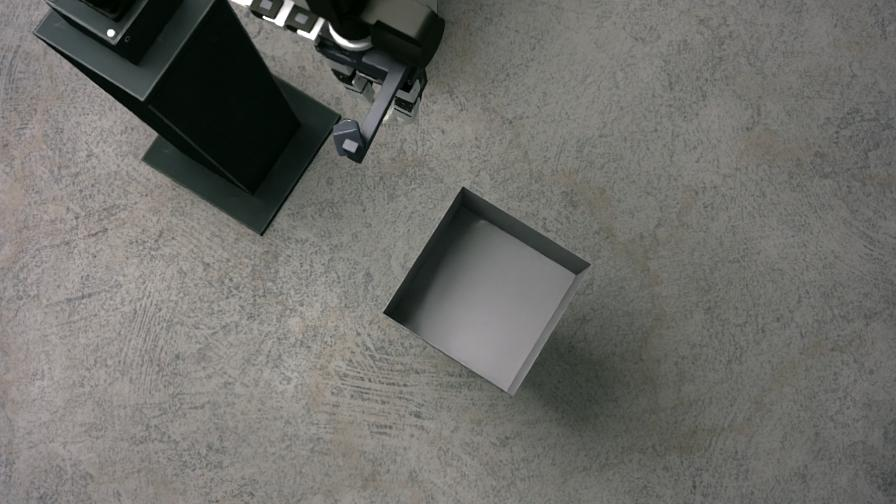

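>>> move(
  arm1={"target": [-2.3935, 0.585, 1.085, -0.0662, 0.4435, 0.8921, 0.0526], "speed": 0.1},
  arm3={"target": [0.08, -0.01, 1.06, -0.5, -0.5, 0.5, 0.5], "speed": 0.2},
  arm4={"target": [3.195, -0.092, 1.12, 0, 1, 0, 0.02], "speed": 0.12},
)

>>> move(
  arm1={"joints": {"joint1_rad": -1.70, "joint2_rad": 1.463, "joint3_rad": 1.501, "joint4_rad": -1.571, "joint5_rad": -0.109, "joint6_rad": 1.533, "hand_ring_mcp": -0.48, "hand_ring_pip": -0.74, "hand_ring_dip": 0.7}, "min_time_s": 6},
  arm3={"target": [0.03, 0, 1.085, -0.5, -0.5, 0.5, 0.5], "speed": 0.1},
  arm4={"target": [3.195, -0.092, 0.908, 0, 1, 0, 0.02], "speed": 0.12},
  cameras=["arm4_cam_wrist", "cam_basket", "arm1_cam_wrist"],
)

Scene clock: 248.27 s.
Joint torques (N m): arm1=[-0.73 -12.57 17.55 -0.47 -0.11 -0.17] | arm2=[-0.32 -20.78 13.18 -0.57 0.24 0.17] | arm3=[-3.14 -15.56 8.4 3.86 -0.08 0.1] | arm4=[0.38 -21.71 13.14 1.32 0.19 -0.32]
Motor temperatures (°C): arm1=[23 28 42 18 20 17] | arm2=[21 33 44 18 19 18] | arm3=[22 32 44 18 19 19] | arm4=[23 35 42 22 18 20]
Heat: arm1: hottest joint3_rad 42 °C; arm2: hottest joint3_rad 44 °C; arm3: hottest joint3_rad 44 °C; arm4: hottest joint3_rad 42 °C.
move: arm1 off_target; arm3 off_target; arm4 off_target
Joint velocities: within noise
arm1.joint_positions: joint1_rad=+0.103 joint2_rad=+1.489 joint3_rad=+1.382 joint4_rad=-1.352 joint5_rad=-0.028 joint6_rad=+1.123 hand_index_mcp=+0.763 hand_index_abd=+0.098 hand_index_pip=+0.582 hand_index_dip=+0.698 hand_middle_mcp=+0.737 hand_middle_abd=-0.044 hand_middle_pip=+0.567 hand_middle_dip=+0.693 hand_ring_mcp=+0.991 hand_ring_abd=+0.000 hand_ring_pip=+0.993 hand_ring_dip=+0.998 hand_thumb_cmc=+0.715 hand_thumb_axl=+0.677 hand_thumb_mcp=-0.481 hand_thumb_ipl=+0.168 hand_current_limit=+0.700 hand_speed=-0.600
arm1.joint_status: not commanded
arm1.hand_state: goal,blocked,goal,goal,goal,blocked,goal,goal,goal,goal,goal,goal,goal,goal,overload,goal
arm1.index_mcp_current_ma: 2
arm1.index_abd_current_ma: 468
arm1.index_pip_current_ma: 1
arm1.index_dip_current_ma: 0
arm1.middle_mcp_current_ma: -6
arm1.middle_abd_current_ma: -467
arm1.middle_pip_current_ma: -2
arm1.middle_dip_current_ma: 0
arm1.ring_mcp_current_ma: -2
arm1.ring_abd_current_ma: 0
arm1.ring_pip_current_ma: -1
arm1.ring_dip_current_ma: 0
arm1.thumb_cmc_current_ma: 0
arm1.thumb_axl_current_ma: 0
arm1.thumb_mcp_current_ma: 0
arm1.thumb_ipl_current_ma: 0
arm1.hand_goal_index_mcp: 0.754
arm1.hand_goal_index_abd: -0.320
arm1.hand_goal_index_pip: 0.576
arm1.hand_goal_index_dip: 0.696
arm1.hand_goal_middle_mcp: 0.754
arm1.hand_goal_middle_abd: 0.320
arm1.hand_goal_middle_pip: 0.576
arm1.hand_goal_middle_dip: 0.696
arm1.hand_goal_ring_mcp: 1.000
arm1.hand_goal_ring_abd: 0.000
arm1.hand_goal_ring_pip: 1.000
arm1.hand_goal_ring_dip: 1.000
arm1.hand_goal_thumb_cmc: 0.714
arm1.hand_goal_thumb_axl: 0.678
arm1.hand_goal_thumb_mcp: 0.226
arm1.hand_goal_thumb_ipl: 0.168
arm1.hand: x=-2.3932 y=+0.5657 z=+1.0617 quat_wxyz=(-0.053, +0.447, +0.892, +0.036) (m; scene frame)
arm1.hand_target: x=-2.3933 y=+0.5835 z=+1.0850 quat_wxyz=(-0.066, +0.444, +0.892, +0.053) (m; scene frame)
arm1.hand_status: off_target (0.030 m and 2.5 deg from the pose sent, 0.086 m and 2.2 deg at the start)
arm2: as last shown
arm3.joint_positions: joint1_rad=+1.448 joint2_rad=+1.996 joint3_rad=+1.004 joint4_rad=+0.909 joint5_rad=-0.113 joint6_rad=-0.005 hand_index_mcp=+0.762 hand_index_abd=-0.001 hand_index_pip=+0.577 hand_index_dip=+0.696 hand_middle_mcp=+1.000 hand_middle_abd=+0.001 hand_middle_pip=+0.999 hand_middle_dip=+0.997 hand_ring_mcp=+0.763 hand_ring_abd=+0.003 hand_ring_pip=+0.578 hand_ring_dip=+0.699 hand_thumb_cmc=+0.722 hand_thumb_axl=+0.677 hand_thumb_mcp=+0.224 hand_thumb_ipl=+0.168 hand_current_limit=+0.400 hand_speed=-0.600
arm3.joint_status: not commanded
arm3.hand_state: goal,goal,goal,goal,goal,goal,goal,goal,goal,goal,goal,goal,goal,goal,goal,goal
arm3.index_mcp_current_ma: 21
arm3.index_abd_current_ma: -2
arm3.index_pip_current_ma: 1
arm3.index_dip_current_ma: 0
arm3.middle_mcp_current_ma: 0
arm3.middle_abd_current_ma: 1
arm3.middle_pip_current_ma: -2
arm3.middle_dip_current_ma: -5
arm3.ring_mcp_current_ma: 21
arm3.ring_abd_current_ma: 5
arm3.ring_pip_current_ma: 3
arm3.ring_dip_current_ma: 5
arm3.thumb_cmc_current_ma: 19
arm3.thumb_axl_current_ma: -1
arm3.thumb_mcp_current_ma: -6
arm3.thumb_ipl_current_ma: 0
arm3.hand_goal_index_mcp: 0.754
arm3.hand_goal_index_abd: 0.000
arm3.hand_goal_index_pip: 0.576
arm3.hand_goal_index_dip: 0.696
arm3.hand_goal_middle_mcp: 1.000
arm3.hand_goal_middle_abd: 0.000
arm3.hand_goal_middle_pip: 1.000
arm3.hand_goal_middle_dip: 1.000
arm3.hand_goal_ring_mcp: 0.754
arm3.hand_goal_ring_abd: 0.000
arm3.hand_goal_ring_pip: 0.576
arm3.hand_goal_ring_dip: 0.696
arm3.hand_goal_thumb_cmc: 0.714
arm3.hand_goal_thumb_axl: 0.678
arm3.hand_goal_thumb_mcp: 0.226
arm3.hand_goal_thumb_ipl: 0.168
arm3.hand: x=+0.0865 y=-0.0213 z=+1.0254 quat_wxyz=(-0.482, -0.523, +0.514, +0.478) (m; scene frame)
arm3.hand_target: x=+0.0817 y=-0.0104 z=+1.0599 quat_wxyz=(-0.500, -0.500, +0.500, +0.500) (m; scene frame)
arm3.hand_status: off_target (0.037 m and 4.5 deg from the pose sent, 0.580 m and 33.5 deg at the start)
arm4.joint_positions: joint1_rad=-1.673 joint2_rad=+2.495 joint3_rad=+2.857 joint4_rad=-1.693 joint5_rad=+0.017 joint6_rad=+1.406 hand_index_mcp=+0.757 hand_index_abd=-0.193 hand_index_pip=+0.581 hand_index_dip=+0.696 hand_middle_mcp=+0.997 hand_middle_abd=+0.000 hand_middle_pip=+0.999 hand_middle_dip=+0.997 hand_ring_mcp=+0.751 hand_ring_abd=+0.157 hand_ring_pip=+0.576 hand_ring_dip=+0.696 hand_thumb_cmc=+0.716 hand_thumb_axl=+0.677 hand_thumb_mcp=+0.224 hand_thumb_ipl=+0.168 hand_current_limit=+0.700 hand_speed=-0.600
arm4.joint_status: not commanded
arm4.hand_state: goal,blocked,goal,goal,goal,goal,goal,goal,goal,blocked,goal,goal,goal,goal,goal,goal
arm4.index_mcp_current_ma: 2
arm4.index_abd_current_ma: 467
arm4.index_pip_current_ma: 4
arm4.index_dip_current_ma: 0
arm4.middle_mcp_current_ma: -2
arm4.middle_abd_current_ma: 0
arm4.middle_pip_current_ma: -1
arm4.middle_dip_current_ma: -2
arm4.ring_mcp_current_ma: -2
arm4.ring_abd_current_ma: -467
arm4.ring_pip_current_ma: 0
arm4.ring_dip_current_ma: 0
arm4.thumb_cmc_current_ma: 1
arm4.thumb_axl_current_ma: 0
arm4.thumb_mcp_current_ma: -2
arm4.thumb_ipl_current_ma: 0
arm4.hand_goal_index_mcp: 0.754
arm4.hand_goal_index_abd: -0.450
arm4.hand_goal_index_pip: 0.576
arm4.hand_goal_index_dip: 0.696
arm4.hand_goal_middle_mcp: 1.000
arm4.hand_goal_middle_abd: 0.000
arm4.hand_goal_middle_pip: 1.000
arm4.hand_goal_middle_dip: 1.000
arm4.hand_goal_ring_mcp: 0.754
arm4.hand_goal_ring_abd: 0.460
arm4.hand_goal_ring_pip: 0.576
arm4.hand_goal_ring_dip: 0.696
arm4.hand_goal_thumb_cmc: 0.714
arm4.hand_goal_thumb_axl: 0.678
arm4.hand_goal_thumb_mcp: 0.226
arm4.hand_goal_thumb_ipl: 0.168
arm4.hand: x=+3.1813 y=-0.0858 z=+1.0929 quat_wxyz=(+0.024, +0.992, +0.045, +0.117) (m; scene frame)
arm4.hand_target: x=+3.1915 y=-0.0916 z=+1.1196 quat_wxyz=(+0.032, +0.986, +0.048, +0.155) (m; scene frame)
arm4.hand_status: off_target (0.031 m and 12.6 deg from the pose sent, 0.273 m and 8.8 deg at the start; a joint's target at an end of its range on 72 of 109 steps)
pictures: none

Scene clock: 254.63 s.
Joint torques (N m): arm1=[-0.09 -15.91 16.94 -0.92 -0.11 0.13] | arm2=[-0.21 -20.84 13.23 -0.5 0.25 0.17] | arm3=[-3.19 -15.38 9.63 2.47 -0.1 0.09] | arm4=[0.03 -23.3 13.07 0.59 -0.02 -0.05]
Motor temperatures (°C): arm1=[23 28 43 18 20 17] | arm2=[21 33 45 18 19 18] | arm3=[22 32 44 18 19 19] | arm4=[23 36 43 22 18 20]
Heat: arm1: hottest joint3_rad 43 °C; arm2: hottest joint3_rad 45 °C; arm3: hottest joint3_rad 44 °C; arm4: hottest joint3_rad 43 °C.
move: arm1 done; arm3 off_target; arm4 off_target
Joint velocities: within noise
arm1.joint_positions: joint1_rad=-1.701 joint2_rad=+1.486 joint3_rad=+1.434 joint4_rad=-1.558 joint5_rad=-0.107 joint6_rad=+1.520 hand_index_mcp=+0.764 hand_index_abd=+0.098 hand_index_pip=+0.582 hand_index_dip=+0.698 hand_middle_mcp=+0.737 hand_middle_abd=-0.044 hand_middle_pip=+0.567 hand_middle_dip=+0.693 hand_ring_mcp=-0.464 hand_ring_abd=+0.000 hand_ring_pip=-0.736 hand_ring_dip=+0.703 hand_thumb_cmc=+0.715 hand_thumb_axl=+0.677 hand_thumb_mcp=-0.481 hand_thumb_ipl=+0.168 hand_current_limit=+0.700 hand_speed=-0.600
arm1.joint_status: all done
arm1.hand_state: goal,blocked,goal,goal,goal,blocked,goal,goal,goal,goal,goal,goal,goal,goal,overload,goal
arm1.index_mcp_current_ma: 2
arm1.index_abd_current_ma: 467
arm1.index_pip_current_ma: 1
arm1.index_dip_current_ma: 0
arm1.middle_mcp_current_ma: -6
arm1.middle_abd_current_ma: -467
arm1.middle_pip_current_ma: -2
arm1.middle_dip_current_ma: 0
arm1.ring_mcp_current_ma: 5
arm1.ring_abd_current_ma: 0
arm1.ring_pip_current_ma: 0
arm1.ring_dip_current_ma: 0
arm1.thumb_cmc_current_ma: 0
arm1.thumb_axl_current_ma: 0
arm1.thumb_mcp_current_ma: 0
arm1.thumb_ipl_current_ma: 0
arm1.hand_goal_index_mcp: 0.754
arm1.hand_goal_index_abd: -0.320
arm1.hand_goal_index_pip: 0.576
arm1.hand_goal_index_dip: 0.696
arm1.hand_goal_middle_mcp: 0.754
arm1.hand_goal_middle_abd: 0.320
arm1.hand_goal_middle_pip: 0.576
arm1.hand_goal_middle_dip: 0.696
arm1.hand_goal_ring_mcp: -0.480
arm1.hand_goal_ring_abd: 0.000
arm1.hand_goal_ring_pip: -0.740
arm1.hand_goal_ring_dip: 0.700
arm1.hand_goal_thumb_cmc: 0.714
arm1.hand_goal_thumb_axl: 0.678
arm1.hand_goal_thumb_mcp: 0.226
arm1.hand_goal_thumb_ipl: 0.168
arm1.hand: x=-1.9735 y=-0.0077 z=+1.0647 quat_wxyz=(-0.058, +0.998, +0.004, -0.024) (m; scene frame)
arm1.hand_target: x=-1.9630 y=-0.0071 z=+1.0982 quat_wxyz=(-0.057, +0.998, +0.000, +0.014) (m; scene frame)
arm1.hand_status: not commanded
arm2: as last shown
arm3.joint_positions: joint1_rad=+1.441 joint2_rad=+2.014 joint3_rad=+1.171 joint4_rad=+0.804 joint5_rad=-0.120 joint6_rad=-0.004 hand_index_mcp=+0.762 hand_index_abd=-0.001 hand_index_pip=+0.577 hand_index_dip=+0.696 hand_middle_mcp=+1.000 hand_middle_abd=+0.001 hand_middle_pip=+0.999 hand_middle_dip=+0.997 hand_ring_mcp=+0.763 hand_ring_abd=+0.003 hand_ring_pip=+0.578 hand_ring_dip=+0.699 hand_thumb_cmc=+0.722 hand_thumb_axl=+0.677 hand_thumb_mcp=+0.224 hand_thumb_ipl=+0.168 hand_current_limit=+0.400 hand_speed=-0.600
arm3.joint_status: not commanded
arm3.hand_state: goal,goal,goal,goal,goal,goal,goal,goal,goal,goal,goal,goal,goal,goal,goal,goal
arm3.index_mcp_current_ma: 21
arm3.index_abd_current_ma: -2
arm3.index_pip_current_ma: 1
arm3.index_dip_current_ma: 0
arm3.middle_mcp_current_ma: 0
arm3.middle_abd_current_ma: 1
arm3.middle_pip_current_ma: -2
arm3.middle_dip_current_ma: -5
arm3.ring_mcp_current_ma: 21
arm3.ring_abd_current_ma: 5
arm3.ring_pip_current_ma: 3
arm3.ring_dip_current_ma: 5
arm3.thumb_cmc_current_ma: 19
arm3.thumb_axl_current_ma: -1
arm3.thumb_mcp_current_ma: -5
arm3.thumb_ipl_current_ma: 0
arm3.hand_goal_index_mcp: 0.754
arm3.hand_goal_index_abd: 0.000
arm3.hand_goal_index_pip: 0.576
arm3.hand_goal_index_dip: 0.696
arm3.hand_goal_middle_mcp: 1.000
arm3.hand_goal_middle_abd: 0.000
arm3.hand_goal_middle_pip: 1.000
arm3.hand_goal_middle_dip: 1.000
arm3.hand_goal_ring_mcp: 0.754
arm3.hand_goal_ring_abd: 0.000
arm3.hand_goal_ring_pip: 0.576
arm3.hand_goal_ring_dip: 0.696
arm3.hand_goal_thumb_cmc: 0.714
arm3.hand_goal_thumb_axl: 0.678
arm3.hand_goal_thumb_mcp: 0.226
arm3.hand_goal_thumb_ipl: 0.168
arm3.hand: x=+0.0397 y=-0.0123 z=+1.0670 quat_wxyz=(-0.492, -0.514, +0.503, +0.491) (m; scene frame)
arm3.hand_target: x=+0.0315 y=-0.0001 z=+1.0849 quat_wxyz=(-0.500, -0.500, +0.500, +0.500) (m; scene frame)
arm3.hand_status: off_target (0.024 m and 2.1 deg from the pose sent, 0.085 m and 4.5 deg at the start)
arm4.joint_positions: joint1_rad=-1.676 joint2_rad=+2.770 joint3_rad=+2.859 joint4_rad=-1.646 joint5_rad=-0.002 joint6_rad=+1.455 hand_index_mcp=+0.757 hand_index_abd=-0.193 hand_index_pip=+0.581 hand_index_dip=+0.696 hand_middle_mcp=+0.997 hand_middle_abd=+0.000 hand_middle_pip=+0.999 hand_middle_dip=+0.997 hand_ring_mcp=+0.751 hand_ring_abd=+0.157 hand_ring_pip=+0.576 hand_ring_dip=+0.696 hand_thumb_cmc=+0.716 hand_thumb_axl=+0.677 hand_thumb_mcp=+0.224 hand_thumb_ipl=+0.168 hand_current_limit=+0.700 hand_speed=-0.600
arm4.joint_status: not commanded
arm4.hand_state: goal,blocked,goal,goal,goal,goal,goal,goal,goal,blocked,goal,goal,goal,goal,goal,goal
arm4.index_mcp_current_ma: 2
arm4.index_abd_current_ma: 467
arm4.index_pip_current_ma: 4
arm4.index_dip_current_ma: 0
arm4.middle_mcp_current_ma: -2
arm4.middle_abd_current_ma: 0
arm4.middle_pip_current_ma: -1
arm4.middle_dip_current_ma: -2
arm4.ring_mcp_current_ma: -2
arm4.ring_abd_current_ma: -467
arm4.ring_pip_current_ma: 0
arm4.ring_dip_current_ma: 0
arm4.thumb_cmc_current_ma: 1
arm4.thumb_axl_current_ma: 0
arm4.thumb_mcp_current_ma: -2
arm4.thumb_ipl_current_ma: 0
arm4.hand_goal_index_mcp: 0.754
arm4.hand_goal_index_abd: -0.450
arm4.hand_goal_index_pip: 0.576
arm4.hand_goal_index_dip: 0.696
arm4.hand_goal_middle_mcp: 1.000
arm4.hand_goal_middle_abd: 0.000
arm4.hand_goal_middle_pip: 1.000
arm4.hand_goal_middle_dip: 1.000
arm4.hand_goal_ring_mcp: 0.754
arm4.hand_goal_ring_abd: 0.460
arm4.hand_goal_ring_pip: 0.576
arm4.hand_goal_ring_dip: 0.696
arm4.hand_goal_thumb_cmc: 0.714
arm4.hand_goal_thumb_axl: 0.678
arm4.hand_goal_thumb_mcp: 0.226
arm4.hand_goal_thumb_ipl: 0.168
arm4.hand: x=+3.1791 y=-0.0842 z=+0.8847 quat_wxyz=(+0.001, +1.000, +0.020, +0.006) (m; scene frame)
arm4.hand_target: x=+3.1923 y=-0.0917 z=+0.9085 quat_wxyz=(+0.003, +0.999, +0.009, +0.044) (m; scene frame)
arm4.hand_status: off_target (0.029 m and 2.8 deg from the pose sent, 0.186 m and 12.6 deg at the start; a joint's target at an end of its range on 61 of 104 steps)
pictures: arm1_cam_wrist, arm4_cam_wrist, cam_basket
camera_calibration:
arm1_cam_wrist: T_world_to_cam=[[-0.791015, -0.607437, -0.0729071, -1.4494], [-0.410961, 0.43928, 0.798839, -1.70224], [-0.453218, 0.661856, -0.59711, -0.130068], [0, 0, 0, 1]] pos_world=[-1.905, -0.0465694, 1.17648]
arm4_cam_wrist: T_world_to_cam=[[-0.764401, -0.644457, 0.0191438, 2.39019], [-0.434163, 0.536465, 0.723677, 0.734444], [-0.476649, 0.544868, -0.689873, 2.29813], [0, 0, 0, 1]] pos_world=[3.24133, -0.105806, 1.00816]

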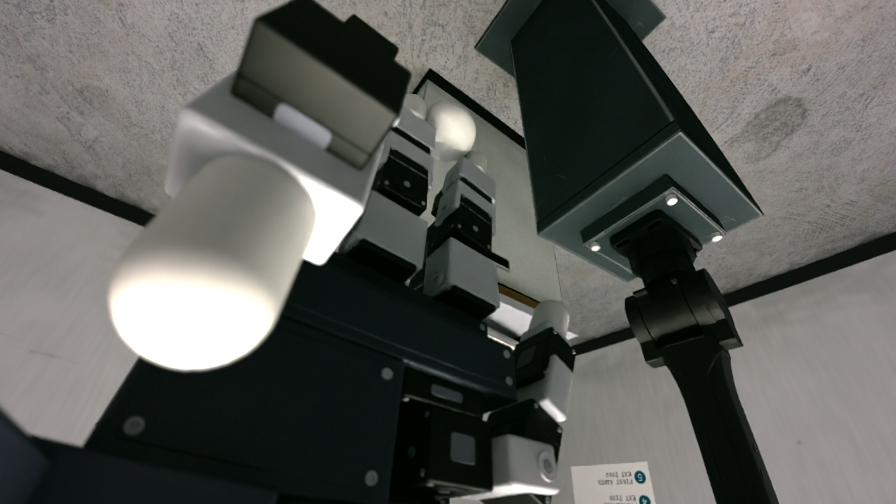

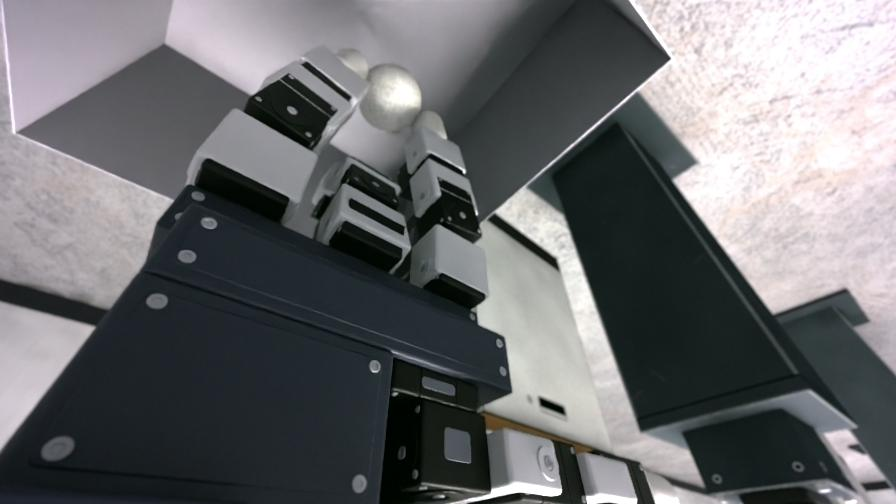

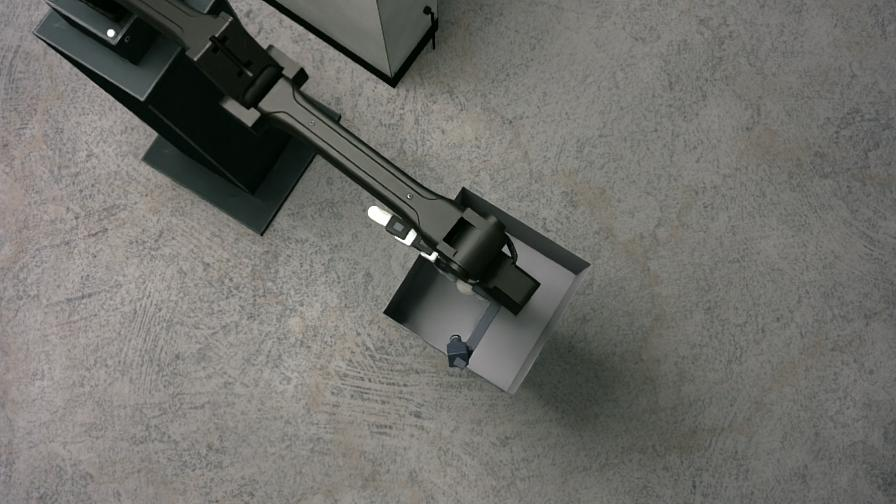

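>>> move(
  arm1={"target": [-1.70, -0.026, 1.07, 0, 1, 0, 0.02], "speed": 0.12},
  arm3={"target": [-0.023, 0, 1.082, -0.5, -0.5, 0.5, 0.5], "speed": 0.1},
  arm4={"target": [3.210, -0.090, 0.886, 0, 1, 0, 0.02], "speed": 0.1},
  cameras=["arm3_cam_wrist", "arm4_cam_wrist"],
)

>>> zoom_image(
  camera="arm3_cam_wrist",
  region=[250, 0, 550, 200],
)

Scene clock: 258.93 s.
Joint torques (N m): arm1=[0.38 -24.35 17.26 -0.58 0.21 0.02] | arm2=[-0.32 -20.66 13.23 -0.55 0.26 0.16] | arm3=[-2.43 -17.03 10.26 2.48 0.06 0.09] | arm4=[0.44 -22.71 13.16 0.8 0 -0.13]
Motor temperatures (°C): arm1=[23 28 44 18 20 18] | arm2=[21 34 45 18 19 18] | arm3=[22 32 44 18 19 19] | arm4=[23 36 44 22 18 20]
Heat: arm1: hottest joint3_rad 44 °C; arm2: hottest joint3_rad 45 °C; arm3: hottest joint3_rad 44 °C; arm4: hottest joint3_rad 44 °C.
move: arm1 off_target; arm3 off_target; arm4 off_target
Joint velocities: within noise
arm1.joint_positions: joint1_rad=-1.687 joint2_rad=+2.191 joint3_rad=+2.390 joint4_rad=-1.688 joint5_rad=+0.014 joint6_rad=+1.532 hand_index_mcp=+0.764 hand_index_abd=+0.098 hand_index_pip=+0.582 hand_index_dip=+0.698 hand_middle_mcp=+0.737 hand_middle_abd=-0.044 hand_middle_pip=+0.567 hand_middle_dip=+0.693 hand_ring_mcp=-0.464 hand_ring_abd=+0.000 hand_ring_pip=-0.736 hand_ring_dip=+0.703 hand_thumb_cmc=+0.715 hand_thumb_axl=+0.677 hand_thumb_mcp=-0.484 hand_thumb_ipl=+0.168 hand_current_limit=+0.700 hand_speed=-0.600
arm1.joint_status: not commanded
arm1.hand_state: goal,blocked,goal,goal,goal,blocked,goal,goal,goal,goal,goal,goal,goal,goal,overload,goal
arm1.index_mcp_current_ma: 2
arm1.index_abd_current_ma: 468
arm1.index_pip_current_ma: 1
arm1.index_dip_current_ma: 0
arm1.middle_mcp_current_ma: -6
arm1.middle_abd_current_ma: -467
arm1.middle_pip_current_ma: -2
arm1.middle_dip_current_ma: 0
arm1.ring_mcp_current_ma: 5
arm1.ring_abd_current_ma: 0
arm1.ring_pip_current_ma: 0
arm1.ring_dip_current_ma: 0
arm1.thumb_cmc_current_ma: 0
arm1.thumb_axl_current_ma: 0
arm1.thumb_mcp_current_ma: 0
arm1.thumb_ipl_current_ma: 0
arm1.hand_goal_index_mcp: 0.754
arm1.hand_goal_index_abd: -0.320
arm1.hand_goal_index_pip: 0.576
arm1.hand_goal_index_dip: 0.696
arm1.hand_goal_middle_mcp: 0.754
arm1.hand_goal_middle_abd: 0.320
arm1.hand_goal_middle_pip: 0.576
arm1.hand_goal_middle_dip: 0.696
arm1.hand_goal_ring_mcp: -0.480
arm1.hand_goal_ring_abd: 0.000
arm1.hand_goal_ring_pip: -0.740
arm1.hand_goal_ring_dip: 0.700
arm1.hand_goal_thumb_cmc: 0.714
arm1.hand_goal_thumb_axl: 0.678
arm1.hand_goal_thumb_mcp: 0.226
arm1.hand_goal_thumb_ipl: 0.168
arm1.hand: x=-1.7114 y=-0.0299 z=+1.0495 quat_wxyz=(+0.005, +0.999, +0.006, +0.034) (m; scene frame)
arm1.hand_target: x=-1.7018 y=-0.0259 z=+1.0695 quat_wxyz=(+0.007, +0.998, +0.007, +0.057) (m; scene frame)
arm1.hand_status: off_target (0.024 m and 1.8 deg from the pose sent, 0.274 m and 8.3 deg at the start; a joint's target at an end of its range on 33 of 88 steps)
arm2.joint_positions: joint1_rad=-1.567 joint2_rad=+2.219 joint3_rad=+2.389 joint4_rad=-1.699 joint5_rad=+0.012 joint6_rad=+1.585 hand_index_mcp=+0.755 hand_index_abd=-0.169 hand_index_pip=+0.579 hand_index_dip=+0.696 hand_middle_mcp=+0.996 hand_middle_abd=+0.001 hand_middle_pip=+0.999 hand_middle_dip=+0.997 hand_ring_mcp=+0.753 hand_ring_abd=+0.160 hand_ring_pip=+0.577 hand_ring_dip=+0.696 hand_thumb_cmc=+0.716 hand_thumb_axl=+0.677 hand_thumb_mcp=+0.223 hand_thumb_ipl=+0.168 hand_current_limit=+0.700 hand_speed=-0.600
arm2.joint_status: not commanded
arm2.hand_state: goal,blocked,goal,goal,goal,goal,goal,goal,goal,blocked,goal,goal,goal,goal,goal,goal
arm2.index_mcp_current_ma: 0
arm2.index_abd_current_ma: 468
arm2.index_pip_current_ma: 0
arm2.index_dip_current_ma: 0
arm2.middle_mcp_current_ma: 0
arm2.middle_abd_current_ma: 0
arm2.middle_pip_current_ma: 0
arm2.middle_dip_current_ma: 0
arm2.ring_mcp_current_ma: 0
arm2.ring_abd_current_ma: -467
arm2.ring_pip_current_ma: 0
arm2.ring_dip_current_ma: 0
arm2.thumb_cmc_current_ma: 0
arm2.thumb_axl_current_ma: 0
arm2.thumb_mcp_current_ma: 0
arm2.thumb_ipl_current_ma: 0
arm2.hand_goal_index_mcp: 0.754
arm2.hand_goal_index_abd: -0.450
arm2.hand_goal_index_pip: 0.576
arm2.hand_goal_index_dip: 0.696
arm2.hand_goal_middle_mcp: 1.000
arm2.hand_goal_middle_abd: 0.000
arm2.hand_goal_middle_pip: 1.000
arm2.hand_goal_middle_dip: 1.000
arm2.hand_goal_ring_mcp: 0.754
arm2.hand_goal_ring_abd: 0.460
arm2.hand_goal_ring_pip: 0.576
arm2.hand_goal_ring_dip: 0.696
arm2.hand_goal_thumb_cmc: 0.714
arm2.hand_goal_thumb_axl: 0.678
arm2.hand_goal_thumb_mcp: 0.226
arm2.hand_goal_thumb_ipl: 0.168
arm2.hand: x=-0.1410 y=-0.1142 z=+1.1049 quat_wxyz=(+0.001, +1.000, +0.013, +0.027) (m; scene frame)
arm2.hand_target: x=-0.1360 y=-0.1220 z=+1.1146 quat_wxyz=(+0.002, +0.999, +0.004, +0.039) (m; scene frame)
arm2.hand_status: not commanded
arm3.joint_positions: joint1_rad=+1.441 joint2_rad=+2.120 joint3_rad=+1.352 joint4_rad=+0.724 joint5_rad=-0.113 joint6_rad=-0.004 hand_index_mcp=+0.762 hand_index_abd=-0.001 hand_index_pip=+0.577 hand_index_dip=+0.696 hand_middle_mcp=+1.000 hand_middle_abd=+0.001 hand_middle_pip=+0.999 hand_middle_dip=+0.997 hand_ring_mcp=+0.763 hand_ring_abd=+0.003 hand_ring_pip=+0.578 hand_ring_dip=+0.699 hand_thumb_cmc=+0.722 hand_thumb_axl=+0.677 hand_thumb_mcp=+0.224 hand_thumb_ipl=+0.168 hand_current_limit=+0.400 hand_speed=-0.600
arm3.joint_status: not commanded
arm3.hand_state: goal,goal,goal,goal,goal,goal,goal,goal,goal,goal,goal,goal,goal,goal,goal,goal
arm3.index_mcp_current_ma: 21
arm3.index_abd_current_ma: -2
arm3.index_pip_current_ma: 1
arm3.index_dip_current_ma: 0
arm3.middle_mcp_current_ma: 0
arm3.middle_abd_current_ma: 1
arm3.middle_pip_current_ma: -2
arm3.middle_dip_current_ma: -5
arm3.ring_mcp_current_ma: 21
arm3.ring_abd_current_ma: 5
arm3.ring_pip_current_ma: 3
arm3.ring_dip_current_ma: 5
arm3.thumb_cmc_current_ma: 19
arm3.thumb_axl_current_ma: -1
arm3.thumb_mcp_current_ma: -5
arm3.thumb_ipl_current_ma: 0
arm3.hand_goal_index_mcp: 0.754
arm3.hand_goal_index_abd: 0.000
arm3.hand_goal_index_pip: 0.576
arm3.hand_goal_index_dip: 0.696
arm3.hand_goal_middle_mcp: 1.000
arm3.hand_goal_middle_abd: 0.000
arm3.hand_goal_middle_pip: 1.000
arm3.hand_goal_middle_dip: 1.000
arm3.hand_goal_ring_mcp: 0.754
arm3.hand_goal_ring_abd: 0.000
arm3.hand_goal_ring_pip: 0.576
arm3.hand_goal_ring_dip: 0.696
arm3.hand_goal_thumb_cmc: 0.714
arm3.hand_goal_thumb_axl: 0.678
arm3.hand_goal_thumb_mcp: 0.226
arm3.hand_goal_thumb_ipl: 0.168
arm3.hand: x=-0.0128 y=-0.0055 z=+1.0612 quat_wxyz=(-0.490, -0.513, +0.506, +0.491) (m; scene frame)
arm3.hand_target: x=-0.0213 y=-0.0001 z=+1.0822 quat_wxyz=(-0.500, -0.500, +0.500, +0.500) (m; scene frame)
arm3.hand_status: off_target (0.024 m and 2.2 deg from the pose sent, 0.066 m and 2.1 deg at the start)
arm4.joint_positions: joint1_rad=-1.676 joint2_rad=+2.791 joint3_rad=+2.859 joint4_rad=-1.577 joint5_rad=-0.003 joint6_rad=+1.455 hand_index_mcp=+0.757 hand_index_abd=-0.193 hand_index_pip=+0.581 hand_index_dip=+0.696 hand_middle_mcp=+0.997 hand_middle_abd=+0.000 hand_middle_pip=+0.999 hand_middle_dip=+0.997 hand_ring_mcp=+0.751 hand_ring_abd=+0.157 hand_ring_pip=+0.576 hand_ring_dip=+0.696 hand_thumb_cmc=+0.716 hand_thumb_axl=+0.677 hand_thumb_mcp=+0.224 hand_thumb_ipl=+0.168 hand_current_limit=+0.700 hand_speed=-0.600
arm4.joint_status: not commanded
arm4.hand_state: goal,blocked,goal,goal,goal,goal,goal,goal,goal,blocked,goal,goal,goal,goal,goal,goal
arm4.index_mcp_current_ma: 2
arm4.index_abd_current_ma: 468
arm4.index_pip_current_ma: 4
arm4.index_dip_current_ma: 0
arm4.middle_mcp_current_ma: -2
arm4.middle_abd_current_ma: 0
arm4.middle_pip_current_ma: -1
arm4.middle_dip_current_ma: -2
arm4.ring_mcp_current_ma: -2
arm4.ring_abd_current_ma: -467
arm4.ring_pip_current_ma: 0
arm4.ring_dip_current_ma: 0
arm4.thumb_cmc_current_ma: 1
arm4.thumb_axl_current_ma: 0
arm4.thumb_mcp_current_ma: -2
arm4.thumb_ipl_current_ma: 0
arm4.hand_goal_index_mcp: 0.754
arm4.hand_goal_index_abd: -0.450
arm4.hand_goal_index_pip: 0.576
arm4.hand_goal_index_dip: 0.696
arm4.hand_goal_middle_mcp: 1.000
arm4.hand_goal_middle_abd: 0.000
arm4.hand_goal_middle_pip: 1.000
arm4.hand_goal_middle_dip: 1.000
arm4.hand_goal_ring_mcp: 0.754
arm4.hand_goal_ring_abd: 0.460
arm4.hand_goal_ring_pip: 0.576
arm4.hand_goal_ring_dip: 0.696
arm4.hand_goal_thumb_cmc: 0.714
arm4.hand_goal_thumb_axl: 0.678
arm4.hand_goal_thumb_mcp: 0.226
arm4.hand_goal_thumb_ipl: 0.168
arm4.hand: x=+3.1929 y=-0.0852 z=+0.8688 quat_wxyz=(+0.003, +0.999, +0.020, +0.030) (m; scene frame)
arm4.hand_target: x=+3.2073 y=-0.0897 z=+0.8864 quat_wxyz=(+0.006, +0.998, +0.016, +0.064) (m; scene frame)
arm4.hand_status: off_target (0.025 m and 2.6 deg from the pose sent, 0.032 m and 2.8 deg at the start; a joint's target at an end of its range on 74 of 88 steps)
pictures: arm3_cam_wrist, arm4_cam_wrist
camera_calibration:
arm3_cam_wrist: T_world_to_cam=[[-0.0102443, 0.80064, 0.599059, -0.599038], [0.778875, 0.382096, -0.49735, 0.483191], [-0.627096, 0.461497, -0.627512, 0.785422], [0, 0, 0, 1]] pos_world=[0.110053, -0.0674813, 1.09204]
arm4_cam_wrist: T_world_to_cam=[[-0.764669, -0.644238, -0.0154702, 2.43142], [-0.468195, 0.538901, 0.700271, 0.88169], [-0.442804, 0.542718, -0.71371, 2.2068], [0, 0, 0, 1]] pos_world=[3.24921, -0.106399, 0.995204]

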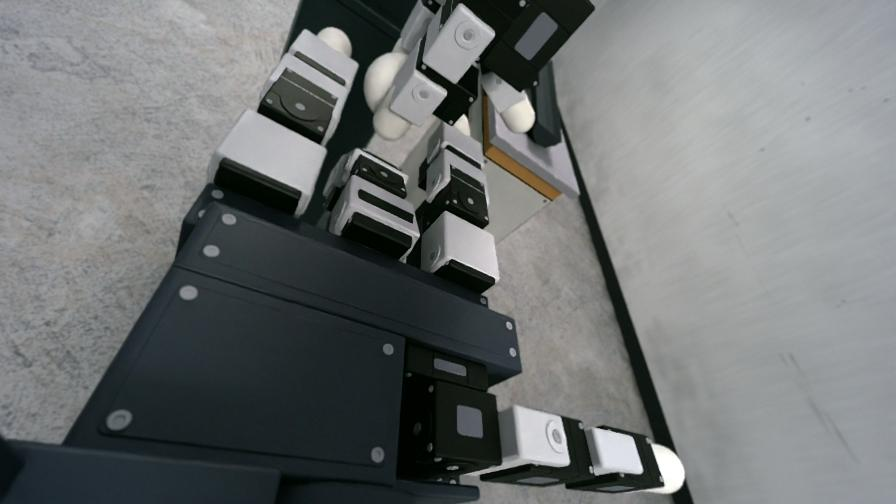

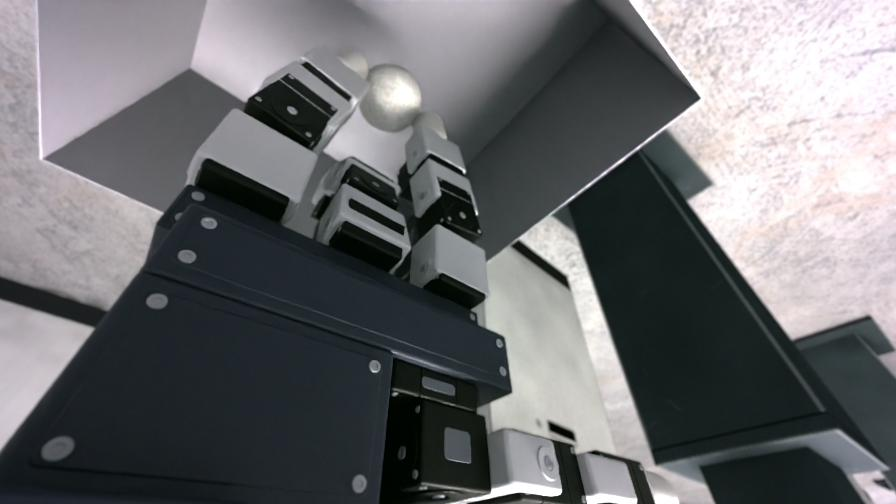

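Scaled by 1.680 from the camera's 896x504 image, which has a finer 1280x720 frame.

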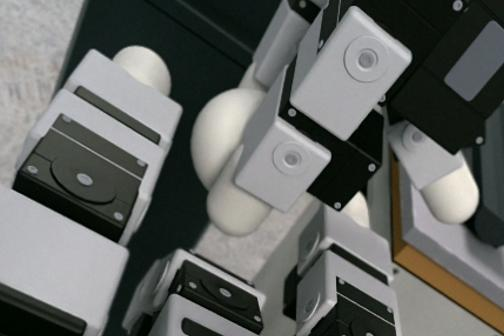

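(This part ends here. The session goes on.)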